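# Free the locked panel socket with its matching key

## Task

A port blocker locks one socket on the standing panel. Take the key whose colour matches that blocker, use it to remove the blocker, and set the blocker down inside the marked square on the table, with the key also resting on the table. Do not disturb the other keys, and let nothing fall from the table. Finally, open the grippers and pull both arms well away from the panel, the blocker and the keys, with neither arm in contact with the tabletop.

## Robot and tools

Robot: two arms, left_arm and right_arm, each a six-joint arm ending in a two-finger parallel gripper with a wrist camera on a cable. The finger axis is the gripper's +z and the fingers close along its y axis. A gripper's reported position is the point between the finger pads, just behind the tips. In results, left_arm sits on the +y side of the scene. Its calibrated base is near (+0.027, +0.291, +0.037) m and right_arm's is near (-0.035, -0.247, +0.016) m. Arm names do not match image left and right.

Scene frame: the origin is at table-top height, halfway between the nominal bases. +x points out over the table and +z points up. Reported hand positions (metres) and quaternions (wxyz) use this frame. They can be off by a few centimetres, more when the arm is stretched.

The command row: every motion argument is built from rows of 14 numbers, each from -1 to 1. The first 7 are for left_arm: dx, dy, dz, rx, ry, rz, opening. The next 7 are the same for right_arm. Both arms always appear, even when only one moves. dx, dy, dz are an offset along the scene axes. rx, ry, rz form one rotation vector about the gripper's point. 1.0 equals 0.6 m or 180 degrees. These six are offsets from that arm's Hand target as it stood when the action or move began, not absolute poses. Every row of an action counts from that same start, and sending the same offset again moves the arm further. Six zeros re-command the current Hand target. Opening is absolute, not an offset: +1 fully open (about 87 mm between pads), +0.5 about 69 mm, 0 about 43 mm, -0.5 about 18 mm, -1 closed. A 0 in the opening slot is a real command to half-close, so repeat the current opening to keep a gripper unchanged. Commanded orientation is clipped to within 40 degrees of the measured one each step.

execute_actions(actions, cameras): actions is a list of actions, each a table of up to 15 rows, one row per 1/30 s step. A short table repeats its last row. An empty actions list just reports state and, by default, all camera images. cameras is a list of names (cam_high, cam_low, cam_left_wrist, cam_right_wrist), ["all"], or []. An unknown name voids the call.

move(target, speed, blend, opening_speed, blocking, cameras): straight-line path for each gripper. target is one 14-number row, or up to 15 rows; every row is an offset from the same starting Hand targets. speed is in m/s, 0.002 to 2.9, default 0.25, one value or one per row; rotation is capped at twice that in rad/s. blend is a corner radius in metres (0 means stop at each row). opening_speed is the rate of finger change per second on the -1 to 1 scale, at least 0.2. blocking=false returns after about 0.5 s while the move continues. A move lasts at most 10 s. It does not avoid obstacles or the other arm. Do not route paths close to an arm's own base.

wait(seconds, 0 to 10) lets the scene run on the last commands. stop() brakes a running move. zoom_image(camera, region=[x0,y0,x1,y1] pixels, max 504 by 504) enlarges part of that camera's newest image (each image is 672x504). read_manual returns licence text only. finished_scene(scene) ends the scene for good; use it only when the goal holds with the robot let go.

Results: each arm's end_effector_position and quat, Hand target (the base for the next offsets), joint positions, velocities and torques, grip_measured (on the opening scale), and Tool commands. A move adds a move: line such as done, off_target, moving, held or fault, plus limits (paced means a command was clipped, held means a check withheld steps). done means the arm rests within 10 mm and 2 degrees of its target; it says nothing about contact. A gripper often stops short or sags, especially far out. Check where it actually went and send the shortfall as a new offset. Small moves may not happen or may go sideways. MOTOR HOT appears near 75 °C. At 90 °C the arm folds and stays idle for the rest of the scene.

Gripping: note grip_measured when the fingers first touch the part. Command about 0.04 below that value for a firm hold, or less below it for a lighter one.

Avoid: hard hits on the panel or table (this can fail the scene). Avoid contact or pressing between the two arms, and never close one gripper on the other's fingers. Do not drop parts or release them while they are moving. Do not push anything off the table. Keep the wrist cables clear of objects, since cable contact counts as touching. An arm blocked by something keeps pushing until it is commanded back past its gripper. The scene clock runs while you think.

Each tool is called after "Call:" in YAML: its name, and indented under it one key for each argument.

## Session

Call:
execute_actions:
  actions: []

Call:
zoom_image:
  camera: "cam_high"
  region: [230, 200, 480, 440]

Scene clock: 0.00 s.
left_arm: end_effector_position=(+0.3386, +0.2036, +0.1560) grip_measured=+1.000 end_effector_quat_wxyz=(+0.502, -0.035, +0.856, -0.119) | right_arm: end_effector_position=(+0.2378, -0.1161, +0.2244) grip_measured=+0.998 end_effector_quat_wxyz=(+0.445, -0.103, +0.884, +0.098)
Joint positions: left_arm=[-0.296 1.001 0.501 0.011 -0.075 -0.313 1] | right_arm=[0.536 1.006 0.971 -0.596 0.133 0.198 0.999]
Joint velocities: within noise
Joint torques (N m): no reading
Heat: left arm: 41 °C; right arm: 44 °C.
Hand target: left_arm +0.3428, +0.2025, +0.1654; +0.514, -0.035, +0.848, -0.122 | right_arm +0.2407, -0.1146, +0.2333; +0.457, -0.101, +0.878, +0.102
Tool commands: left_gripper/opening=+1.0 right_gripper/opening=+1.0
camera_calibration:
cam_left_wrist: T_world_to_cam=[[-0.0624363, -0.974532, 0.21538, 0.187323], [-0.984308, 0.0244399, -0.174757, 0.375954], [0.165043, -0.222911, -0.960766, 0.284406], [0, 0, 0, 1]] pos_world=[0.334811, 0.236761, 0.298603]
cam_right_wrist: T_world_to_cam=[[0.265857, -0.958565, -0.102339, -0.14969], [-0.962664, -0.258373, -0.0807548, 0.239326], [0.050967, 0.119988, -0.991466, 0.368355], [0, 0, 0, 1]] pos_world=[0.251412, -0.125851, 0.369219]

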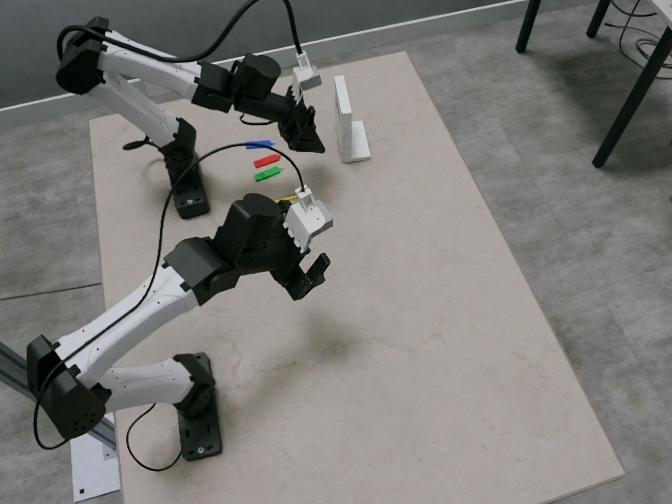

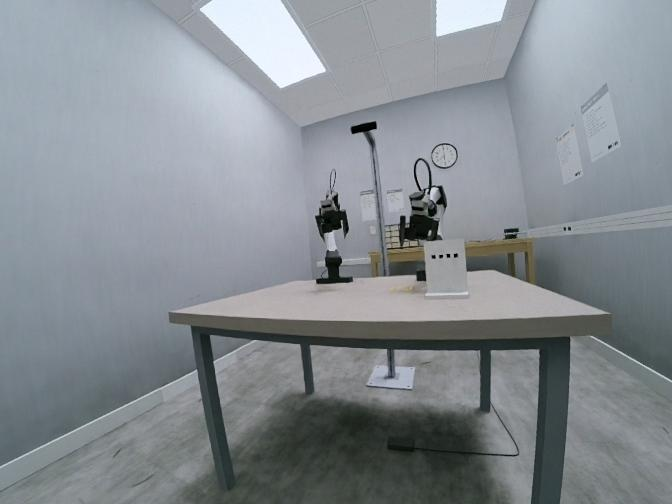

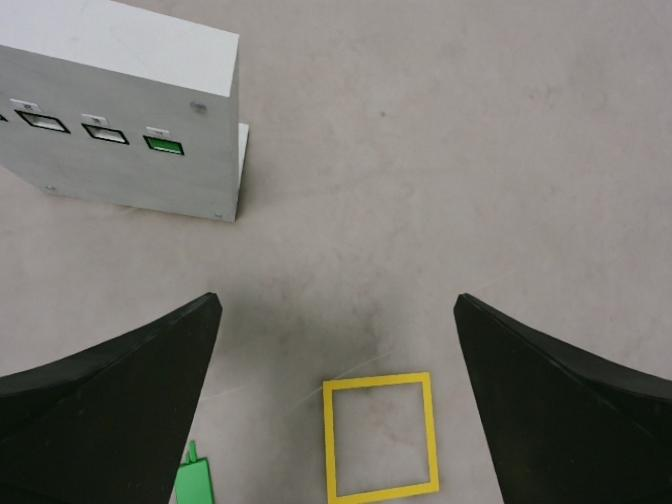

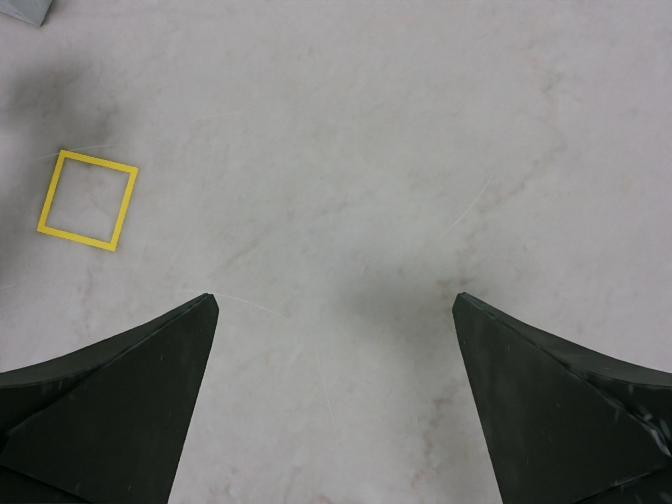

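Scaled by 2.016.

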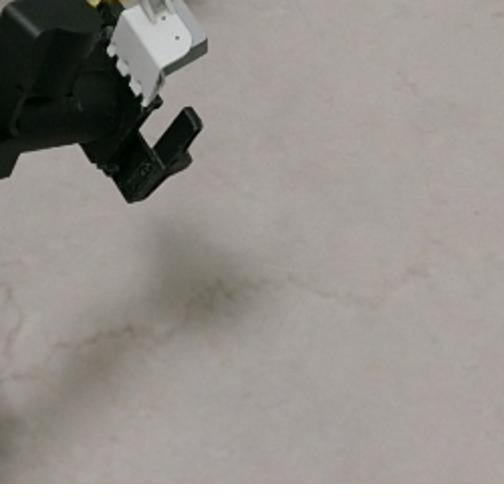

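Call:
zoom_image:
  camera: "cam_high"
  region: [230, 60, 390, 220]

Call:
zoom_image:
  camera: "cam_left_wrist"
  region: [0, 80, 220, 180]

Scaled by 3.150.

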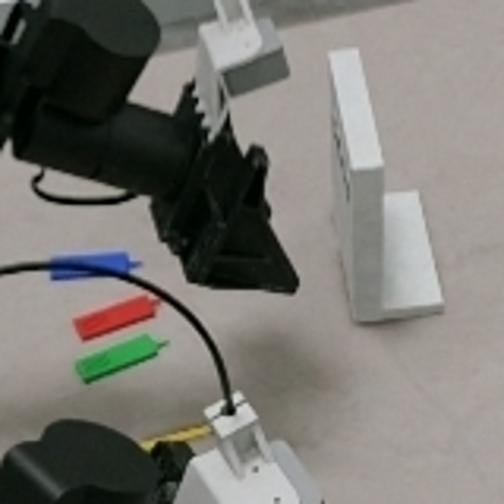

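Scaled by 2.291.

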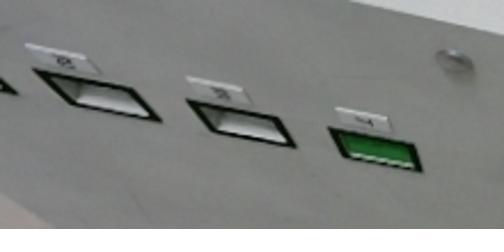

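Call:
move:
  target: [-0.218,0.1058,-0.0957,0.0722,0.2381,0.0177,0.0, 0,0,0,0,0,0,1]
  cameras: ["cam_left_wrist"]

Call:
zoom_image:
  camera: "cam_left_wrist"
  region: [240, 80, 480, 320]

Scene clock: 81.90 s.
left_arm: end_effector_position=(+0.2023, +0.2637, +0.0993) grip_measured=+0.000 end_effector_quat_wxyz=(+0.159, -0.042, +0.986, +0.004) | right_arm: end_effector_position=(+0.2378, -0.1161, +0.2244) grip_measured=+0.998 end_effector_quat_wxyz=(+0.445, -0.103, +0.884, +0.098)
Joint positions: left_arm=[-0.193 1.052 0.691 -0.9 -0.075 -0.247 0.5] | right_arm=[0.536 1.006 0.971 -0.596 0.133 0.198 0.999]
Joint torques (N m): left_arm=[0.8 -2 8.49 0.92 -0.12 0.22] | right_arm=[-0.14 -2.03 9.11 1.83 0.12 0.06]
Heat: left arm: 49 °C; right arm: 49 °C.
Hand target: left_arm +0.2120, +0.2660, +0.1079; +0.173, -0.043, +0.984, +0.008 | right_arm +0.2407, -0.1146, +0.2333; +0.457, -0.101, +0.878, +0.102
Off the commanded pose: left_arm 0.013 m, 2 deg | right_arm 0.009 m, 2 deg.
move: off_target (left_arm)
camera_calibration:
cam_left_wrist: T_world_to_cam=[[0.0660259, -0.997769, -0.00988453, 0.252177], [-0.839312, -0.060892, 0.54023, 0.152587], [-0.539626, -0.0273729, -0.84146, 0.344978], [0, 0, 0, 1]] pos_world=[0.297577, 0.270349, 0.210346]
Images, in order (width x height): cam_left_wrist 672x504.

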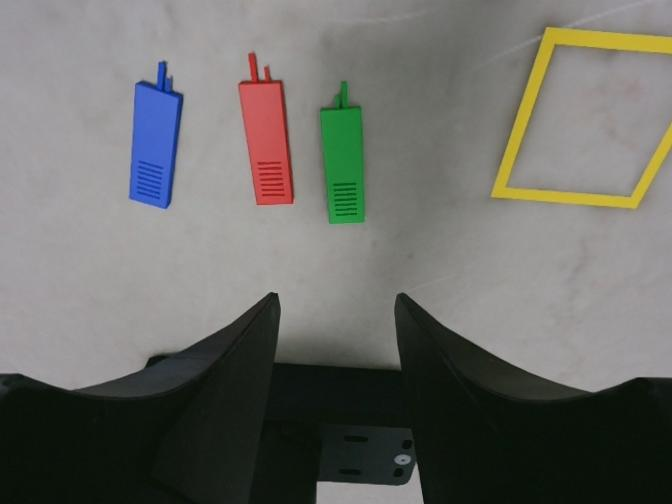

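Scaled by 2.100.

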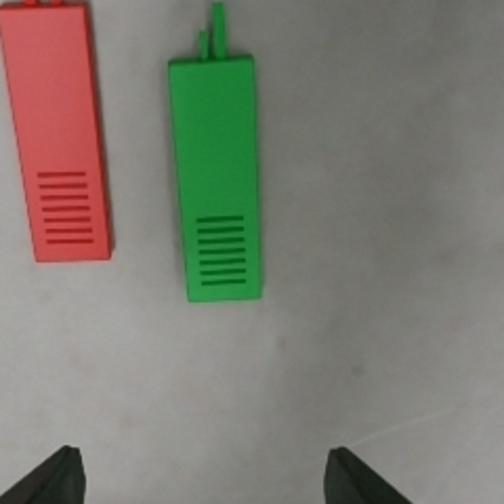

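Call:
move:
  target: [0.0097,-0.0075,-0.1298,0,0,0.0161,0.0, 0,0,0,0,0,0,1]
  speed: 0.12
  cameras: ["cam_left_wrist"]

Call:
zoom_image:
  camera: "cam_left_wrist"
  region: [240, 130, 440, 370]

Scene clock: 151.50 s.
left_arm: end_effector_position=(+0.2150, +0.2616, +0.0323) grip_measured=+0.000 end_effector_quat_wxyz=(+0.167, -0.067, +0.984, +0.008) | right_arm: end_effector_position=(+0.2378, -0.1161, +0.2244) grip_measured=+0.998 end_effector_quat_wxyz=(+0.445, -0.103, +0.884, +0.098)
Joint positions: left_arm=[-0.201 1.199 0.487 -0.537 -0.096 -0.301 0.5] | right_arm=[0.536 1.006 0.971 -0.596 0.133 0.198 0.999]
Joint torques (N m): left_arm=[-0.59 -2.47 4.92 1.18 -0.19 0] | right_arm=[0.06 -2.24 9.06 1.8 0.14 0.01]
Heat: left arm: 52 °C; right arm: 50 °C.
Hand target: left_arm +0.2178, +0.2615, +0.0300; +0.172, -0.068, +0.983, +0.012 | right_arm +0.2407, -0.1146, +0.2333; +0.457, -0.101, +0.878, +0.102
Off the commanded pose: left_arm 0.004 m, 1 deg | right_arm 0.009 m, 2 deg.
move: done
camera_calibration:
cam_left_wrist: T_world_to_cam=[[0.116002, -0.993215, -0.00819767, 0.236549], [-0.844286, -0.102949, 0.525912, 0.211852], [-0.523188, -0.0540858, -0.8505, 0.299059], [0, 0, 0, 1]] pos_world=[0.307888, 0.272928, 0.144873]
Images, in order (width x height): cam_left_wrist 672x504.

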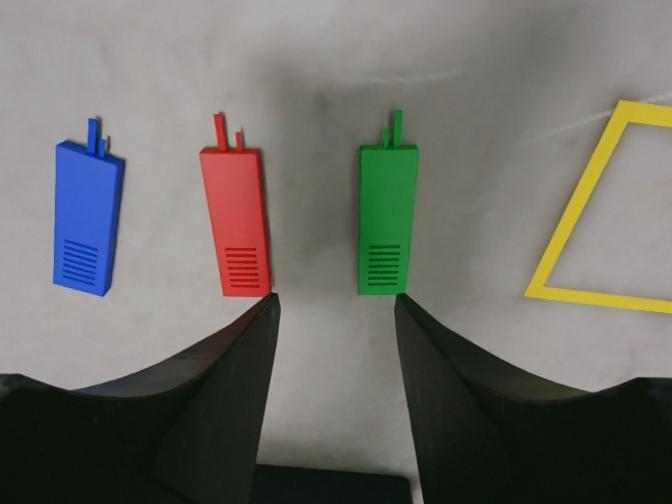

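Scaled by 2.100.

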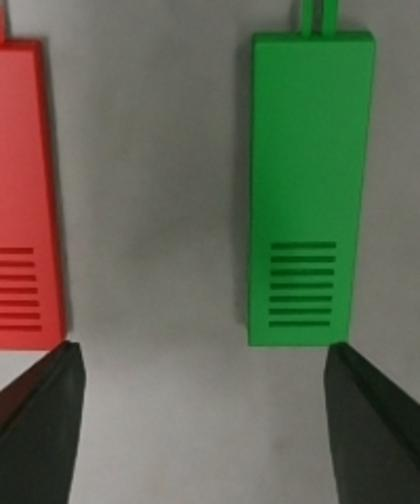

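Call:
move:
  target: [0.0233, -0.0307, -0.003, 0, 0, 0, 0.0, 0,0,0,0,0,0,1]
  speed: 0.12
  cameras: ["cam_left_wrist"]

Scene clock: 233.40 s.
left_arm: end_effector_position=(+0.2169, +0.2464, +0.0229) grip_measured=+0.000 end_effector_quat_wxyz=(+0.151, -0.066, +0.986, +0.012) | right_arm: end_effector_position=(+0.2378, -0.1161, +0.2244) grip_measured=+0.998 end_effector_quat_wxyz=(+0.445, -0.103, +0.884, +0.098)
Joint positions: left_arm=[-0.282 1.289 0.506 -0.507 -0.12 -0.378 0.5] | right_arm=[0.536 1.006 0.971 -0.596 0.133 0.198 0.999]
Joint torques (N m): left_arm=[-0.59 -3.11 7.41 1.08 -0.22 0] | right_arm=[-0.01 -2.3 9.07 1.81 0.12 0.11]
Heat: left arm: 45 °C; right arm: 50 °C.
Hand target: left_arm +0.2318, +0.2431, +0.0283; +0.172, -0.068, +0.983, +0.012 | right_arm +0.2407, -0.1146, +0.2333; +0.457, -0.101, +0.878, +0.102
Off the commanded pose: left_arm 0.016 m, 2 deg | right_arm 0.009 m, 2 deg.
move: off_target (left_arm)
camera_calibration:
cam_left_wrist: T_world_to_cam=[[0.114743, -0.993203, -0.0195225, 0.22171], [-0.827391, -0.106427, 0.55145, 0.213441], [-0.54978, -0.0471224, -0.833979, 0.294961], [0, 0, 0, 1]] pos_world=[0.313323, 0.256818, 0.132618]
Images, in order (width x height): cam_left_wrist 672x504.

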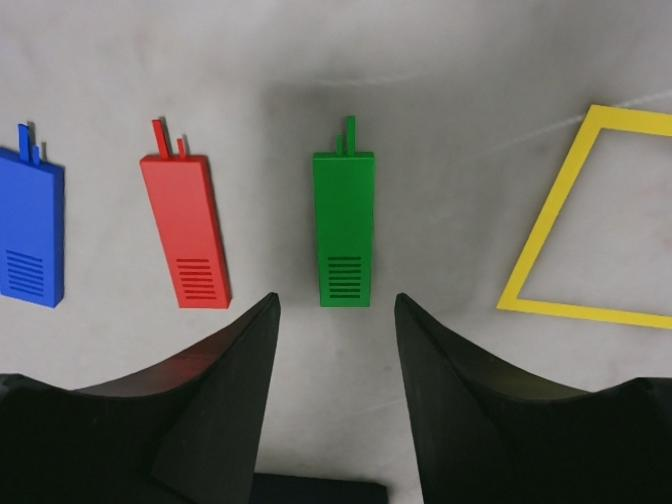

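Call:
move:
  target: [0.0137, -0.0045, 0.0, 0, 0, 0, 0.0, 0,0,0,0,0,0,1]
  speed: 0.1
  cameras: ["cam_left_wrist"]

Scene clock: 250.30 s.
left_arm: end_effector_position=(+0.2250, +0.2444, +0.0229) grip_measured=+0.000 end_effector_quat_wxyz=(+0.151, -0.067, +0.986, +0.013) | right_arm: end_effector_position=(+0.2378, -0.1161, +0.2244) grip_measured=+0.998 end_effector_quat_wxyz=(+0.445, -0.103, +0.884, +0.098)
Joint positions: left_arm=[-0.282 1.329 0.533 -0.495 -0.121 -0.381 0.5] | right_arm=[0.536 1.006 0.971 -0.596 0.133 0.198 0.999]
Joint torques (N m): left_arm=[-0.81 -3.43 7.28 1.06 -0.17 -0.02] | right_arm=[-0.08 -2.33 9.13 1.77 0.15 0.03]
Heat: left arm: 47 °C; right arm: 50 °C.
Hand target: left_arm +0.2400, +0.2405, +0.0282; +0.172, -0.068, +0.983, +0.012 | right_arm +0.2407, -0.1146, +0.2333; +0.457, -0.101, +0.878, +0.102
Off the commanded pose: left_arm 0.016 m, 2 deg | right_arm 0.009 m, 2 deg.
move: off_target (left_arm)
camera_calibration:
cam_left_wrist: T_world_to_cam=[[0.117575, -0.992863, -0.0199637, 0.218058], [-0.826894, -0.109014, 0.55169, 0.220422], [-0.549929, -0.0483573, -0.83381, 0.299671], [0, 0, 0, 1]] pos_world=[0.321425, 0.255022, 0.132617]
Images, in order (width x height): cam_left_wrist 672x504.

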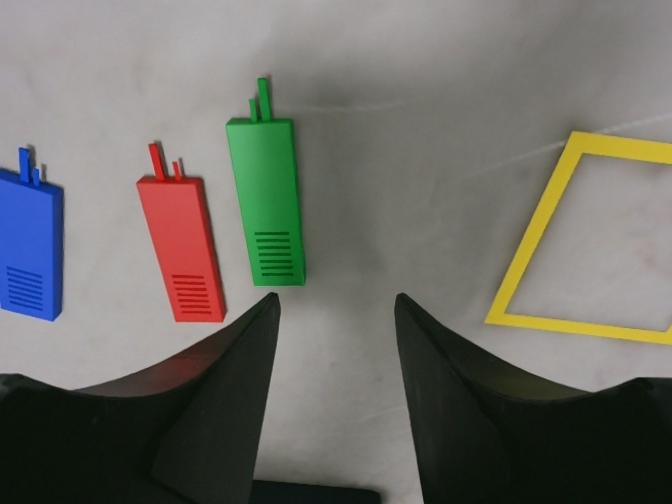

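Call:
move:
  target:
    - [0.0, 0.01, 0.03, 0, 0, 0, -0.3, 0,0,0,0,0,0,1]
    - [0.0317, 0.0533, 0.022, 0, 0, 0, -0.3, 0,0,0,0,0,0,1]
  speed: 0.1
  blend: [0.01, 0]
  cameras: ["cam_left_wrist"]

Scene clock: 308.57 s.
left_arm: end_effector_position=(+0.2441, +0.2731, +0.0360) grip_measured=-0.300 end_effector_quat_wxyz=(+0.154, -0.068, +0.985, +0.018) | right_arm: end_effector_position=(+0.2378, -0.1161, +0.2244) grip_measured=+0.998 end_effector_quat_wxyz=(+0.445, -0.103, +0.884, +0.098)
Joint positions: left_arm=[-0.132 1.348 0.605 -0.528 -0.09 -0.237 0.35] | right_arm=[0.536 1.006 0.971 -0.596 0.133 0.198 0.999]
Joint torques (N m): left_arm=[0.76 -3.67 7.61 1.1 0.08 0.2] | right_arm=[-0.16 -2.36 9.09 1.83 0.17 0.05]
Heat: left arm: 48 °C; right arm: 51 °C.
Hand target: left_arm +0.2591, +0.2723, +0.0415; +0.173, -0.068, +0.983, +0.012 | right_arm +0.2407, -0.1146, +0.2333; +0.457, -0.101, +0.878, +0.102
Off the commanded pose: left_arm 0.016 m, 2 deg | right_arm 0.009 m, 2 deg.
move: off_target (left_arm); blend cut to 0.0092 m at target 1
camera_calibration:
cam_left_wrist: T_world_to_cam=[[0.121736, -0.992119, -0.0296634, 0.243659], [-0.829423, -0.118098, 0.545996, 0.235378], [-0.545196, -0.041864, -0.837263, 0.319621], [0, 0, 0, 1]] pos_world=[0.339821, 0.282917, 0.14632]
Images, in order (width x height): cam_left_wrist 672x504.

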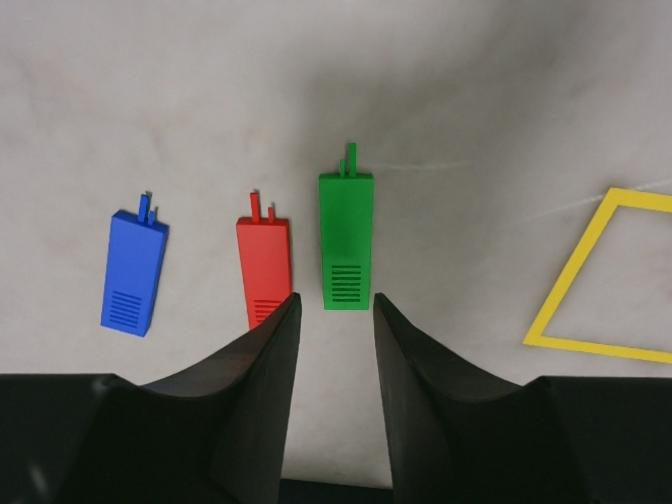

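Call:
move:
  target: [0.0, -0.0105, -0.022, 0, 0, 0, -0.3, 0,0,0,0,0,0,1]
  speed: 0.06
  cameras: ["cam_left_wrist"]

Scene clock: 347.77 s.
left_arm: end_effector_position=(+0.2556, +0.2687, +0.0305) grip_measured=-0.300 end_effector_quat_wxyz=(+0.167, -0.068, +0.983, +0.014) | right_arm: end_effector_position=(+0.2378, -0.1161, +0.2244) grip_measured=+0.998 end_effector_quat_wxyz=(+0.445, -0.103, +0.884, +0.098)
Joint positions: left_arm=[-0.143 1.387 0.605 -0.463 -0.09 -0.247 0.35] | right_arm=[0.536 1.006 0.971 -0.596 0.133 0.198 0.999]
Joint torques (N m): left_arm=[-0.79 -3.92 4.9 1.21 -0.03 0.01] | right_arm=[0.08 -2.24 9.05 1.8 0.14 0.05]
Heat: left arm: 49 °C; right arm: 51 °C.
Hand target: left_arm +0.2591, +0.2661, +0.0283; +0.172, -0.068, +0.983, +0.012 | right_arm +0.2407, -0.1146, +0.2333; +0.457, -0.101, +0.878, +0.102
Off the commanded pose: left_arm 0.005 m, 1 deg | right_arm 0.009 m, 2 deg.
move: done
camera_calibration:
cam_left_wrist: T_world_to_cam=[[0.120034, -0.99256, -0.0204223, 0.238054], [-0.843984, -0.112855, 0.524362, 0.250348], [-0.522765, -0.0457052, -0.851251, 0.316919], [0, 0, 0, 1]] pos_world=[0.34839, 0.27902, 0.143366]
Images, in order (width x height): cam_left_wrist 672x504.

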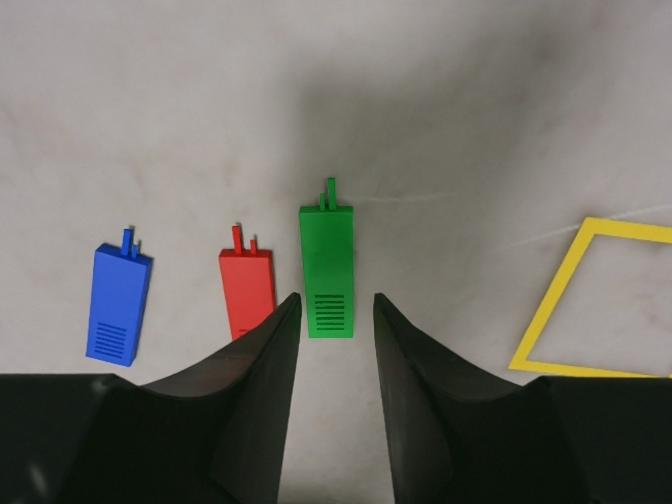

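Call:
move:
  target:
    - [-0.045, 0.0087, 0.025, 0, 0, 0, -0.3, 0,0,0,0,0,0,1]
    - [-0.030, 0.0087, -0.008, 0, 0, 0, -0.3, 0,0,0,0,0,0,1]
  speed: 0.08
  cameras: ["cam_left_wrist"]

Scene clock: 409.23 s.
left_arm: end_effector_position=(+0.2382, +0.2709, +0.0261) grip_measured=-0.300 end_effector_quat_wxyz=(+0.169, -0.068, +0.983, +0.014) | right_arm: end_effector_position=(+0.2378, -0.1161, +0.2244) grip_measured=+0.998 end_effector_quat_wxyz=(+0.445, -0.103, +0.884, +0.098)
Joint positions: left_arm=[-0.143 1.317 0.532 -0.457 -0.09 -0.247 0.35] | right_arm=[0.536 1.006 0.971 -0.596 0.133 0.198 0.999]
Joint torques (N m): left_arm=[0.47 -3.25 4.85 1.2 0.01 0.16] | right_arm=[-0.01 -2.3 8.99 1.82 0.1 0.08]
Heat: left arm: 46 °C; right arm: 51 °C.
Hand target: left_arm +0.2411, +0.2713, +0.0235; +0.172, -0.068, +0.983, +0.012 | right_arm +0.2407, -0.1146, +0.2333; +0.457, -0.101, +0.878, +0.102
Off the commanded pose: left_arm 0.004 m, 0 deg | right_arm 0.009 m, 2 deg.
move: done
camera_calibration:
cam_left_wrist: T_world_to_cam=[[0.120128, -0.992565, -0.0195685, 0.242129], [-0.845774, -0.112644, 0.521515, 0.238783], [-0.519842, -0.0460981, -0.853018, 0.303584], [0, 0, 0, 1]] pos_world=[0.330686, 0.281221, 0.139172]
Images, in order (width x height): cam_left_wrist 672x504.

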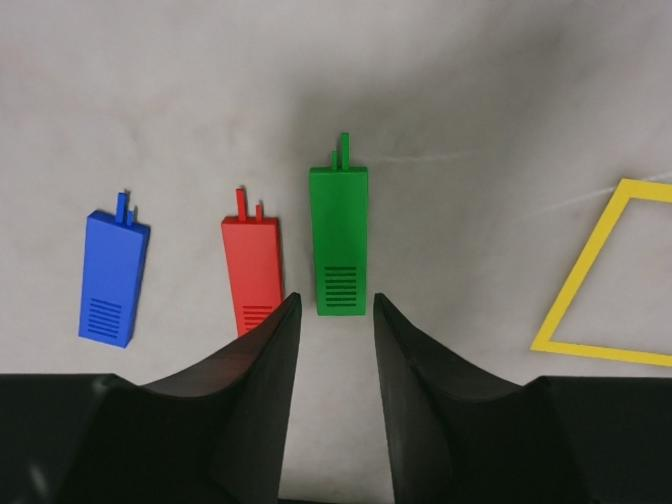

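Call:
move:
  target: [0.0, -0.0015, -0.012, 0, 0, 0, -0.3, 0,0,0,0,0,0,1]
  speed: 0.04
  cameras: ["cam_left_wrist"]

Scene clock: 427.60 s.
left_arm: end_effector_position=(+0.2385, +0.2708, +0.0189) grip_measured=-0.300 end_effector_quat_wxyz=(+0.169, -0.068, +0.983, +0.014) | right_arm: end_effector_position=(+0.2378, -0.1161, +0.2244) grip_measured=+0.998 end_effector_quat_wxyz=(+0.445, -0.103, +0.884, +0.098)
Joint positions: left_arm=[-0.143 1.34 0.515 -0.417 -0.09 -0.247 0.35] | right_arm=[0.536 1.006 0.971 -0.596 0.133 0.198 0.999]
Joint torques (N m): left_arm=[-0.02 -3.62 4.66 1.17 0 0.11] | right_arm=[-0.1 -2.14 9.01 1.85 0.07 0.02]
Heat: left arm: 45 °C; right arm: 51 °C.
Hand target: left_arm +0.2410, +0.2704, +0.0162; +0.172, -0.068, +0.983, +0.012 | right_arm +0.2407, -0.1146, +0.2333; +0.457, -0.101, +0.878, +0.102
Off the commanded pose: left_arm 0.004 m, 0 deg | right_arm 0.009 m, 2 deg.
move: done
camera_calibration:
cam_left_wrist: T_world_to_cam=[[0.120068, -0.992569, -0.0197408, 0.241983], [-0.845403, -0.11265, 0.522115, 0.242677], [-0.520459, -0.0460005, -0.852647, 0.297778], [0, 0, 0, 1]] pos_world=[0.331086, 0.281221, 0.131971]
Images, in order (width x height): cam_left_wrist 672x504.

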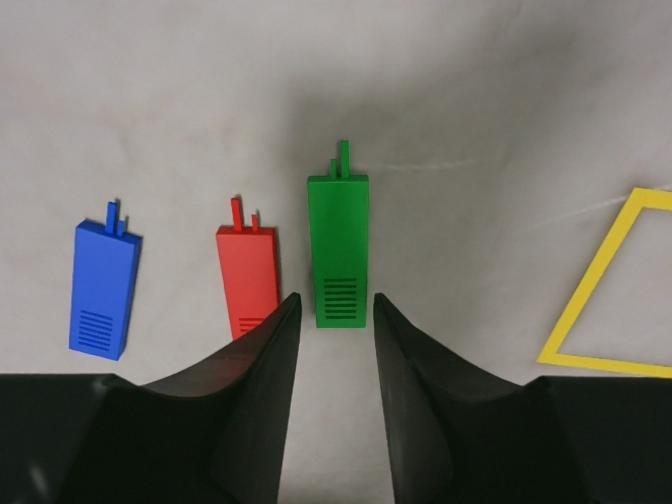

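Call:
move:
  target: [0.0, 0, -0.0075, 0, 0, 0, -0.3, 0,0,0,0,0,0,1]
  speed: 0.03
  cameras: ["cam_left_wrist"]

Scene clock: 447.43 s.
left_arm: end_effector_position=(+0.2386, +0.2708, +0.0145) grip_measured=-0.300 end_effector_quat_wxyz=(+0.169, -0.068, +0.983, +0.014) | right_arm: end_effector_position=(+0.2378, -0.1161, +0.2244) grip_measured=+0.998 end_effector_quat_wxyz=(+0.445, -0.103, +0.884, +0.098)
Joint positions: left_arm=[-0.143 1.355 0.504 -0.392 -0.09 -0.247 0.35] | right_arm=[0.536 1.006 0.971 -0.596 0.133 0.198 0.999]
Joint torques (N m): left_arm=[0.14 -3.56 4.55 1.17 -0.01 0.1] | right_arm=[-0.17 -2.24 8.99 1.88 0.13 0.04]
Heat: left arm: 45 °C; right arm: 51 °C.
Hand target: left_arm +0.2410, +0.2704, +0.0118; +0.172, -0.068, +0.983, +0.012 | right_arm +0.2407, -0.1146, +0.2333; +0.457, -0.101, +0.878, +0.102
Off the commanded pose: left_arm 0.004 m, 0 deg | right_arm 0.009 m, 2 deg.
move: done
camera_calibration:
cam_left_wrist: T_world_to_cam=[[0.120068, -0.992569, -0.0197408, 0.241882], [-0.845403, -0.11265, 0.522115, 0.245111], [-0.520459, -0.0460005, -0.852647, 0.293993], [0, 0, 0, 1]] pos_world=[0.331186, 0.281221, 0.127471]
Images, in order (width x height): cam_left_wrist 672x504.

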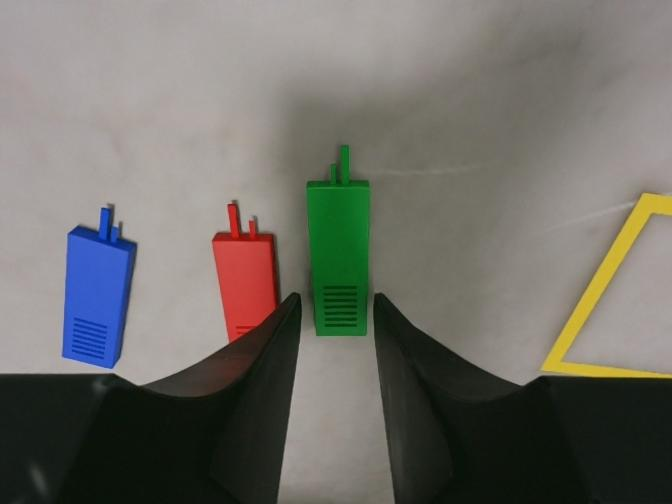

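Call:
zoom_image:
  camera: "cam_left_wrist"
  region: [180, 130, 480, 380]

Scaled by 1.680.

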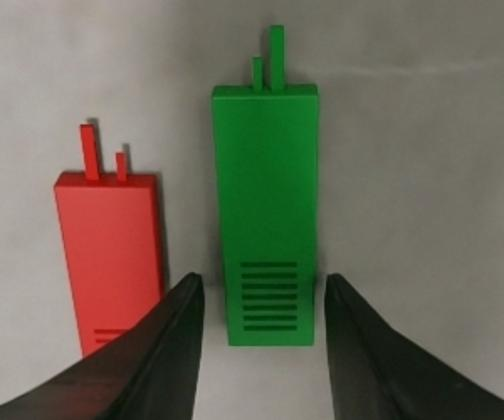

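Call:
move:
  target: [0.0, 0, -0.006, 0, 0, 0, -0.3, 0,0,0,0,0,0,1]
  speed: 0.02
  cameras: ["cam_left_wrist", "cam_low"]

Scene clock: 484.70 s.
left_arm: end_effector_position=(+0.2381, +0.2709, +0.0112) grip_measured=-0.300 end_effector_quat_wxyz=(+0.167, -0.068, +0.983, +0.014) | right_arm: end_effector_position=(+0.2378, -0.1161, +0.2244) grip_measured=+0.998 end_effector_quat_wxyz=(+0.445, -0.103, +0.884, +0.098)
Joint positions: left_arm=[-0.143 1.365 0.496 -0.376 -0.09 -0.247 0.35] | right_arm=[0.536 1.006 0.971 -0.596 0.133 0.198 0.999]
Joint torques (N m): left_arm=[0.08 -3.4 4.49 1.24 0.01 0.12] | right_arm=[0.1 -2.3 9.06 1.79 0.14 0.02]
Heat: left arm: 44 °C; right arm: 51 °C.
Hand target: left_arm +0.2411, +0.2704, +0.0082; +0.173, -0.068, +0.983, +0.012 | right_arm +0.2407, -0.1146, +0.2333; +0.457, -0.101, +0.878, +0.102
Off the commanded pose: left_arm 0.004 m, 1 deg | right_arm 0.009 m, 2 deg.
move: done
camera_calibration:
cam_left_wrist: T_world_to_cam=[[0.120039, -0.99256, -0.0203788, 0.241935], [-0.844173, -0.112853, 0.524057, 0.246099], [-0.522458, -0.0457042, -0.851439, 0.291279], [0, 0, 0, 1]] pos_world=[0.330889, 0.28122, 0.123967]
Images, in order (width x height): cam_low 672x504, cam_left_wrist 672x504.

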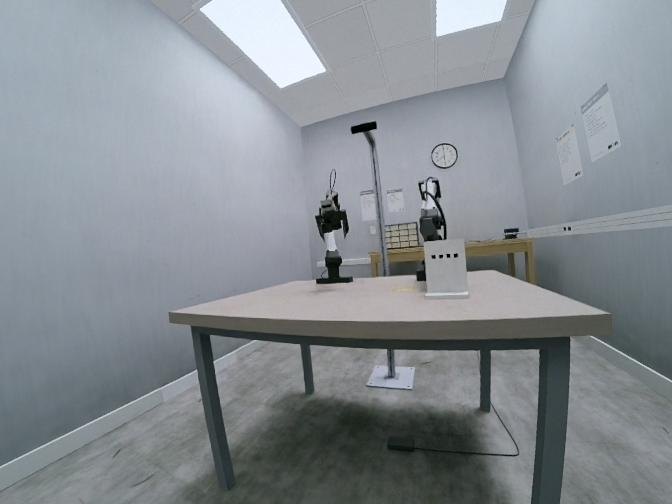

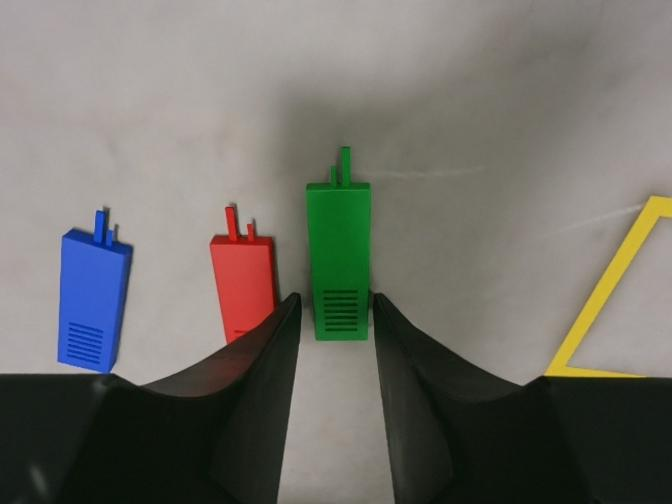

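Call:
zoom_image:
  camera: "cam_left_wrist"
  region: [230, 230, 430, 380]

Scaled by 2.520.

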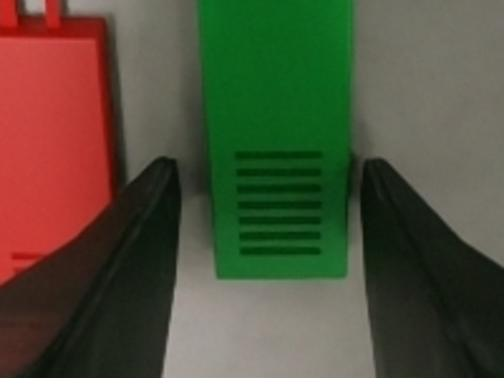

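Call:
move:
  target: [0.0, 0, -0.005, 0, 0, 0, -0.3, 0,0,0,0,0,0,1]
  speed: 0.02
  cameras: ["cam_left_wrist"]

Scene clock: 503.90 s.
left_arm: end_effector_position=(+0.2385, +0.2709, +0.0110) grip_measured=-0.300 end_effector_quat_wxyz=(+0.168, -0.068, +0.983, +0.014) | right_arm: end_effector_position=(+0.2378, -0.1161, +0.2244) grip_measured=+0.998 end_effector_quat_wxyz=(+0.445, -0.103, +0.884, +0.098)
Joint positions: left_arm=[-0.143 1.367 0.496 -0.374 -0.09 -0.247 0.35] | right_arm=[0.536 1.006 0.971 -0.596 0.133 0.198 0.999]
Joint torques (N m): left_arm=[0.08 -2.67 3.84 1.39 0 0.1] | right_arm=[-0.03 -2.13 9.1 1.78 0.11 0.04]
Heat: left arm: 45 °C; right arm: 51 °C.
Hand target: left_arm +0.2411, +0.2704, +0.0052; +0.173, -0.068, +0.983, +0.012 | right_arm +0.2407, -0.1146, +0.2333; +0.457, -0.101, +0.878, +0.102
Off the commanded pose: left_arm 0.006 m, 1 deg | right_arm 0.009 m, 2 deg.
move: done
camera_calibration:
cam_left_wrist: T_world_to_cam=[[0.120023, -0.992567, -0.0201455, 0.241875], [-0.844602, -0.112754, 0.523387, 0.2466], [-0.521768, -0.0458036, -0.851857, 0.291202], [0, 0, 0, 1]] pos_world=[0.331188, 0.28122, 0.123868]
Images, in order (width x height): cam_left_wrist 672x504.

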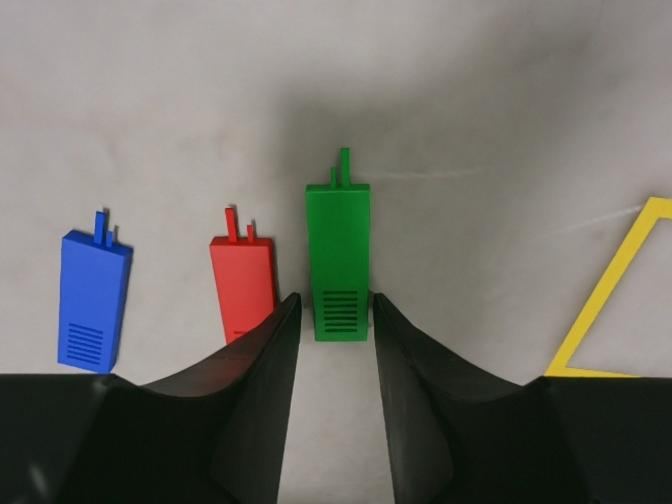

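Call:
move:
  target: [0.0, 0, 0.003, 0, 0, 0, -0.62, 0,0,0,0,0,0,1]
  speed: 0.02
  opening_speed: 0.4
  cameras: ["cam_left_wrist"]

Scene clock: 513.93 s.
left_arm: end_effector_position=(+0.2403, +0.2701, +0.0111) grip_measured=-0.452 end_effector_quat_wxyz=(+0.172, -0.068, +0.983, +0.012) | right_arm: end_effector_position=(+0.2378, -0.1161, +0.2244) grip_measured=+0.998 end_effector_quat_wxyz=(+0.445, -0.103, +0.884, +0.098)
Joint positions: left_arm=[-0.143 1.367 0.495 -0.364 -0.087 -0.247 0.274] | right_arm=[0.536 1.006 0.971 -0.596 0.133 0.198 0.999]
Joint torques (N m): left_arm=[-0.01 -3.14 4.37 1.19 -0.03 0.1] | right_arm=[0.05 -2.25 9.11 1.79 0.11 0]
Heat: left arm: 45 °C; right arm: 51 °C.
Hand target: left_arm +0.2410, +0.2704, +0.0069; +0.172, -0.068, +0.983, +0.012 | right_arm +0.2407, -0.1146, +0.2333; +0.457, -0.101, +0.878, +0.102
Off the commanded pose: left_arm 0.004 m, 0 deg | right_arm 0.009 m, 2 deg.
move: done
camera_calibration:
cam_left_wrist: T_world_to_cam=[[0.119228, -0.992749, -0.0153045, 0.241091], [-0.848803, -0.109913, 0.517158, 0.24834], [-0.51509, -0.0486691, -0.855753, 0.291467], [0, 0, 0, 1]] pos_world=[0.332178, 0.280824, 0.124683]
Images, in order (width x height): cam_left_wrist 672x504.

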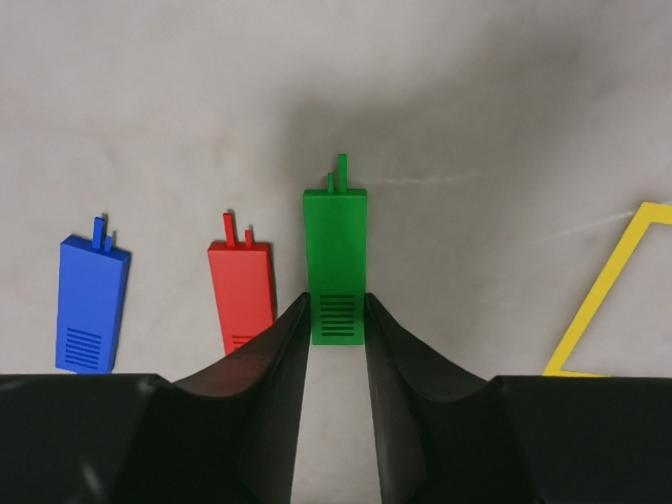

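Call:
move:
  target:
    - [0, 0, 0.14, 0, 0, 0, -0.62, 0.02, 0.15, -0.08, 0.036, -0.115, 0.037, 0.5]
    - [0.145, 0.0218, 0.21, 0, 0, -0.105, -0.62, 0.0488, 0.391, -0.2222, 0.0727, -0.2296, 0.0748, 0.0]
  speed: 0.18
  blend: [0.03, 0]
  cameras: ["all"]

Scene clock: 579.00 s.
left_arm: end_effector_position=(+0.3189, +0.2828, +0.1277) grip_measured=-0.452 end_effector_quat_wxyz=(+0.162, +0.093, +0.982, -0.013) | right_arm: end_effector_position=(+0.2662, +0.1136, +0.0807) grip_measured=+0.000 end_effector_quat_wxyz=(+0.687, -0.205, +0.672, +0.184)
Joint positions: left_arm=[-0.043 1.502 1.116 -0.861 0.048 0.157 0.274] | right_arm=[1.096 2.099 0.616 1.497 0.498 -0.041 0.5]
Joint torques (N m): left_arm=[0.62 -5.64 8.44 0.94 0.2 0.2] | right_arm=[0.13 -6.82 6.19 2.46 0.17 0]
Heat: left arm: 44 °C; right arm: 51 °C.
Hand target: left_arm +0.3281, +0.2835, +0.1330; +0.172, +0.094, +0.980, -0.016 | right_arm +0.2699, +0.1199, +0.0999; +0.729, -0.179, +0.627, +0.209
Off the commanded pose: left_arm 0.011 m, 1 deg | right_arm 0.021 m, 8 deg.
joint sent to its limit (right arm) — joint 4 (wrist pitch), upper limit. The joint targets are off in orientation, not in position.
move: off_target (left_arm, right_arm); target 2's new opening was sent with right_arm's hand 0.021 m and 8 deg from that target
camera_calibration:
cam_left_wrist: T_world_to_cam=[[-0.204196, -0.978715, -0.0204996, 0.34595], [-0.830305, 0.162063, 0.533225, 0.171286], [-0.518553, 0.125903, -0.845725, 0.38274], [0, 0, 0, 1]] pos_world=[0.411332, 0.262639, 0.23945]
cam_right_wrist: T_world_to_cam=[[0.538357, -0.842566, 0.0159467, -0.0470069], [-0.627546, -0.413456, -0.659727, 0.289453], [0.562457, 0.345161, -0.751336, 0.0158306], [0, 0, 0, 1]] pos_world=[0.198047, 0.0746056, 0.203604]

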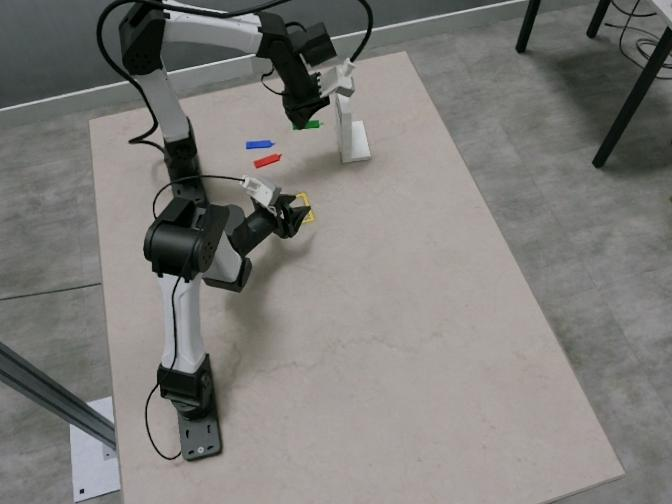

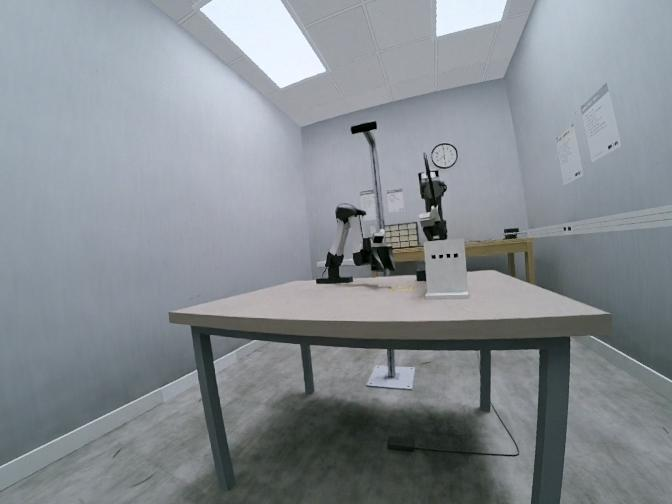

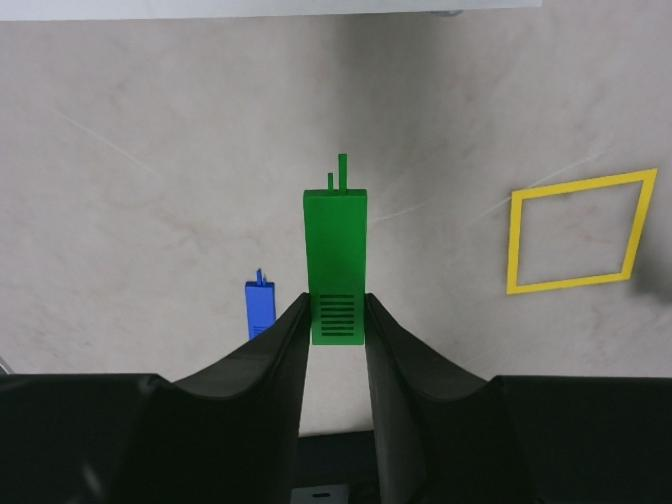

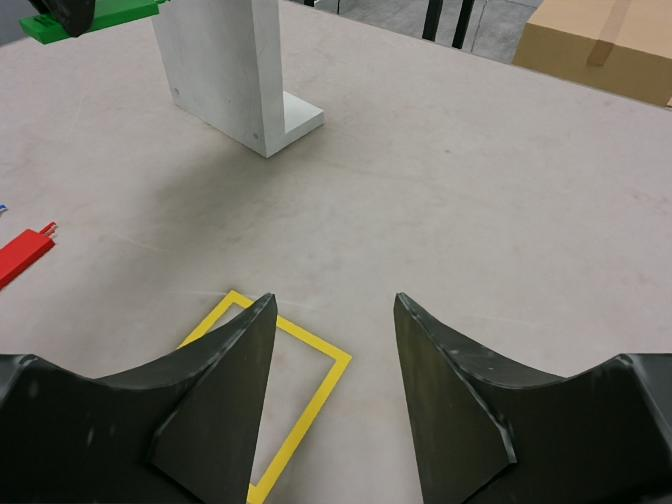

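Call:
zoom_image:
  camera: "cam_left_wrist"
  region: [270, 140, 400, 237]

Call:
zoom_image:
  camera: "cam_left_wrist"
  region: [0, 0, 300, 225]

Call:
zoom_image:
  camera: "cam_left_wrist"
  region: [300, 0, 600, 225]

Scaled by 3.877.

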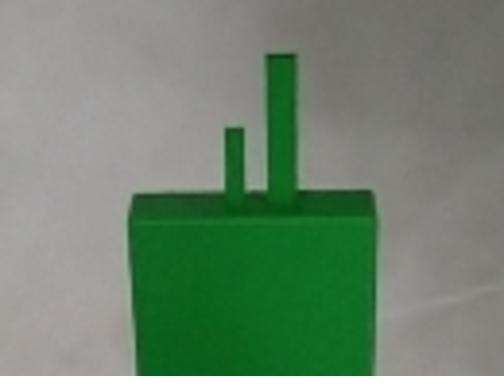

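Scaled by 1.680.

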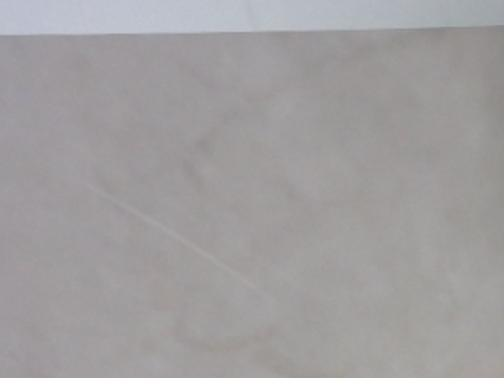

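Scaled by 1.680.

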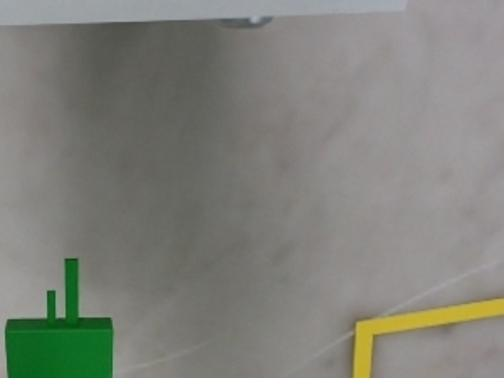

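Call:
move:
  target: [0.0398, -0.0138, 0, -0.0011, -0.006, 0, -0.62, 0.1352, 0.2435, -0.0498, 0, 0, 0, 0.0]
  speed: 0.1
  cameras: ["cam_left_wrist","cam_right_wrist"]

Scene clock: 669.90 s.
left_arm: end_effector_position=(+0.3378, +0.2801, +0.1272) grip_measured=-0.452 end_effector_quat_wxyz=(+0.163, +0.093, +0.982, -0.014) | right_arm: end_effector_position=(+0.3503, +0.2594, +0.0624) grip_measured=+0.000 end_effector_quat_wxyz=(+0.724, -0.181, +0.633, +0.204)
Joint positions: left_arm=[-0.049 1.574 1.184 -0.856 0.048 0.151 0.274] | right_arm=[1.096 2.591 1.443 1.299 0.499 -0.076 0.5]
Joint torques (N m): left_arm=[-0.8 -6.26 8.29 1.14 0.14 0] | right_arm=[0.44 -11.21 8.44 1.69 0.07 -0.02]
Heat: left arm: 49 °C; right arm: 50 °C.
Hand target: left_arm +0.3519, +0.2752, +0.1329; +0.181, +0.094, +0.979, -0.017 | right_arm +0.3510, +0.2661, +0.0701; +0.729, -0.179, +0.627, +0.209
Off the commanded pose: left_arm 0.016 m, 2 deg | right_arm 0.010 m, 1 deg.
move: off_target (left_arm)
camera_calibration:
cam_left_wrist: T_world_to_cam=[[-0.204867, -0.978612, -0.0186752, 0.347063], [-0.830417, 0.16368, 0.532556, 0.187316], [-0.518109, 0.124611, -0.846188, 0.392735], [0, 0, 0, 1]] pos_world=[0.430131, 0.260041, 0.239053]
cam_right_wrist: T_world_to_cam=[[0.535195, -0.844619, -0.0135721, 0.0343639], [-0.568598, -0.348319, -0.745232, 0.358271], [0.62471, 0.406561, -0.666668, -0.138624], [0, 0, 0, 1]] pos_world=[0.271921, 0.210176, 0.175046]
Images, in order (width x height): cam_left_wrist 672x504, cam_right_wrist 672x504.

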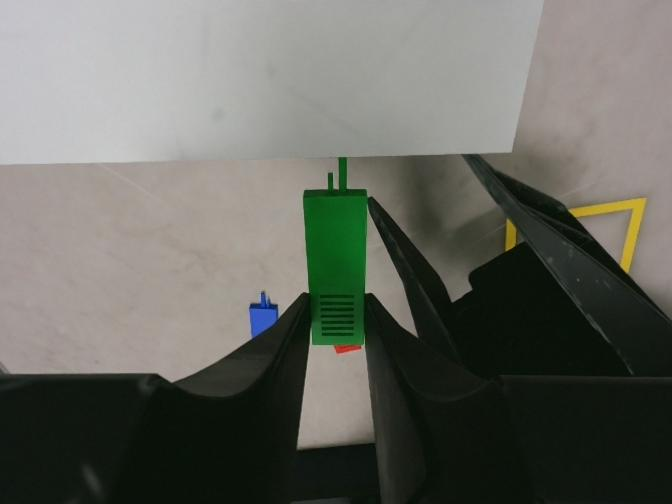

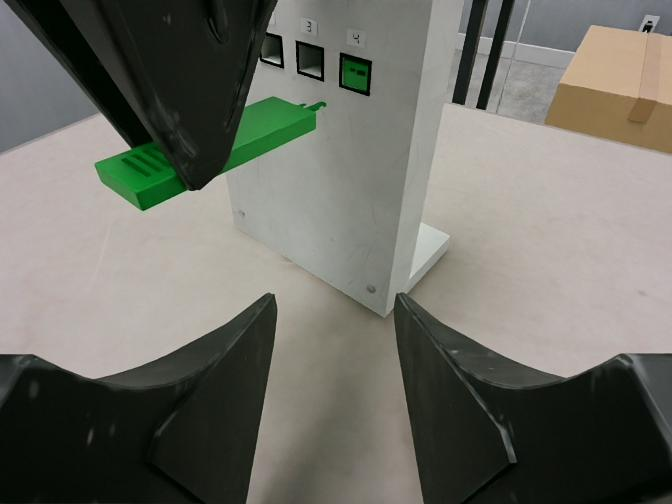

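Call:
zoom_image:
  camera: "cam_right_wrist"
  region: [250, 30, 400, 142]

Scaled by 3.360.

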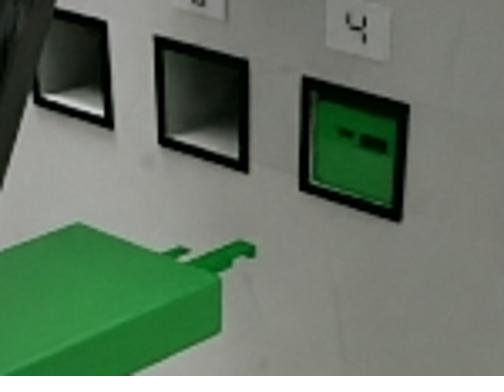

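Call:
move:
  target: [0.0075, -0.0057, 0.01, -0.0016, -0.0082, 0, -0.62, 0, 0, 0, 0, 0, 0, 0.0]
  speed: 0.06
  cameras: ["cam_left_wrist","cam_right_wrist"]

Call:
zoom_image:
  camera: "cam_right_wrist"
  region: [260, 20, 410, 132]

Scene clock: 741.50 s.
left_arm: end_effector_position=(+0.3424, +0.2769, +0.1304) grip_measured=-0.452 end_effector_quat_wxyz=(+0.171, +0.093, +0.981, -0.015) | right_arm: end_effector_position=(+0.3503, +0.2594, +0.0622) grip_measured=+0.000 end_effector_quat_wxyz=(+0.724, -0.181, +0.634, +0.204)
Joint positions: left_arm=[-0.058 1.574 1.194 -0.848 0.048 0.142 0.274] | right_arm=[1.096 2.591 1.443 1.298 0.499 -0.076 0.5]
Joint torques (N m): left_arm=[-0.59 -7.23 8.42 1.17 0.13 -0.03] | right_arm=[0.13 -11.15 8.31 1.67 0.03 -0.02]
Heat: left arm: 51 °C; right arm: 49 °C.
Hand target: left_arm +0.3564, +0.2717, +0.1389; +0.194, +0.094, +0.976, -0.018 | right_arm +0.3510, +0.2661, +0.0700; +0.729, -0.179, +0.627, +0.209
Off the commanded pose: left_arm 0.017 m, 3 deg | right_arm 0.010 m, 1 deg.
move: off_target (left_arm)
camera_calibration:
cam_left_wrist: T_world_to_cam=[[-0.20469, -0.978647, -0.0187659, 0.34492], [-0.839318, 0.165619, 0.517799, 0.194381], [-0.503634, 0.121739, -0.855296, 0.395251], [0, 0, 0, 1]] pos_world=[0.432811, 0.257245, 0.243879]
cam_right_wrist: T_world_to_cam=[[0.535142, -0.84466, -0.0131662, 0.0343986], [-0.568875, -0.348806, -0.744792, 0.358332], [0.624503, 0.406059, -0.667167, -0.138482], [0, 0, 0, 1]] pos_world=[0.27192, 0.210275, 0.174945]
Images, in order (width x height): cam_left_wrist 672x504, cam_right_wrist 672x504.

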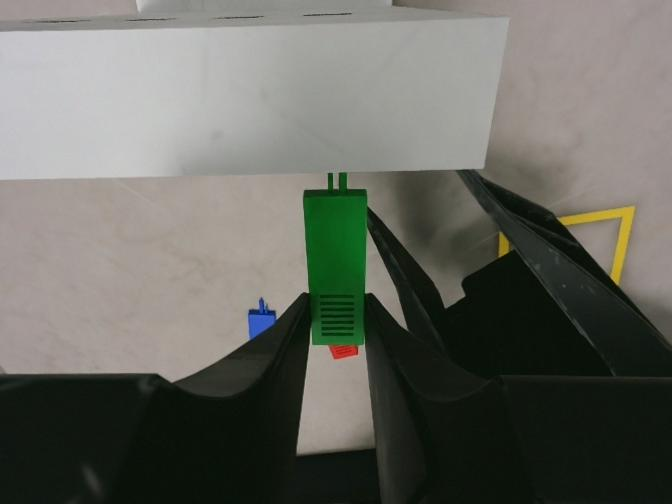

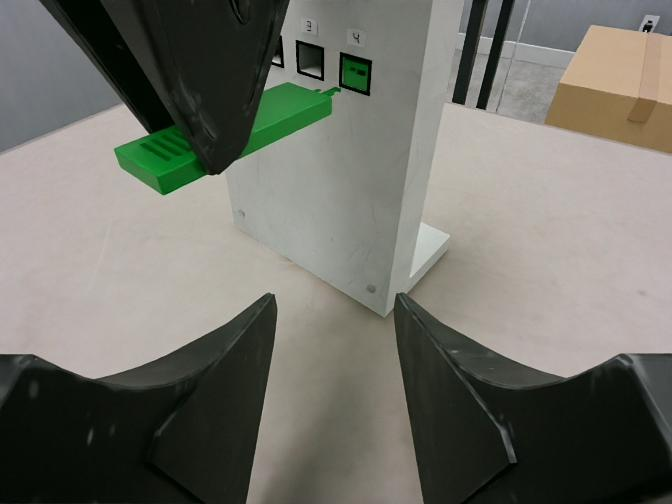

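Scaled by 3.360.

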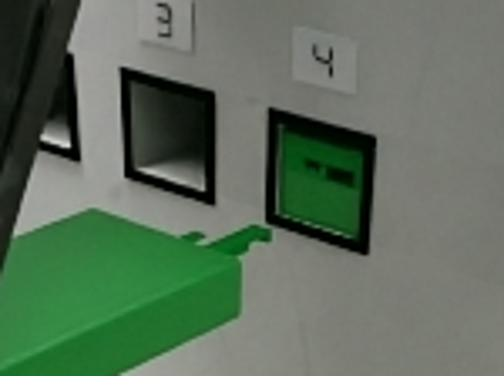

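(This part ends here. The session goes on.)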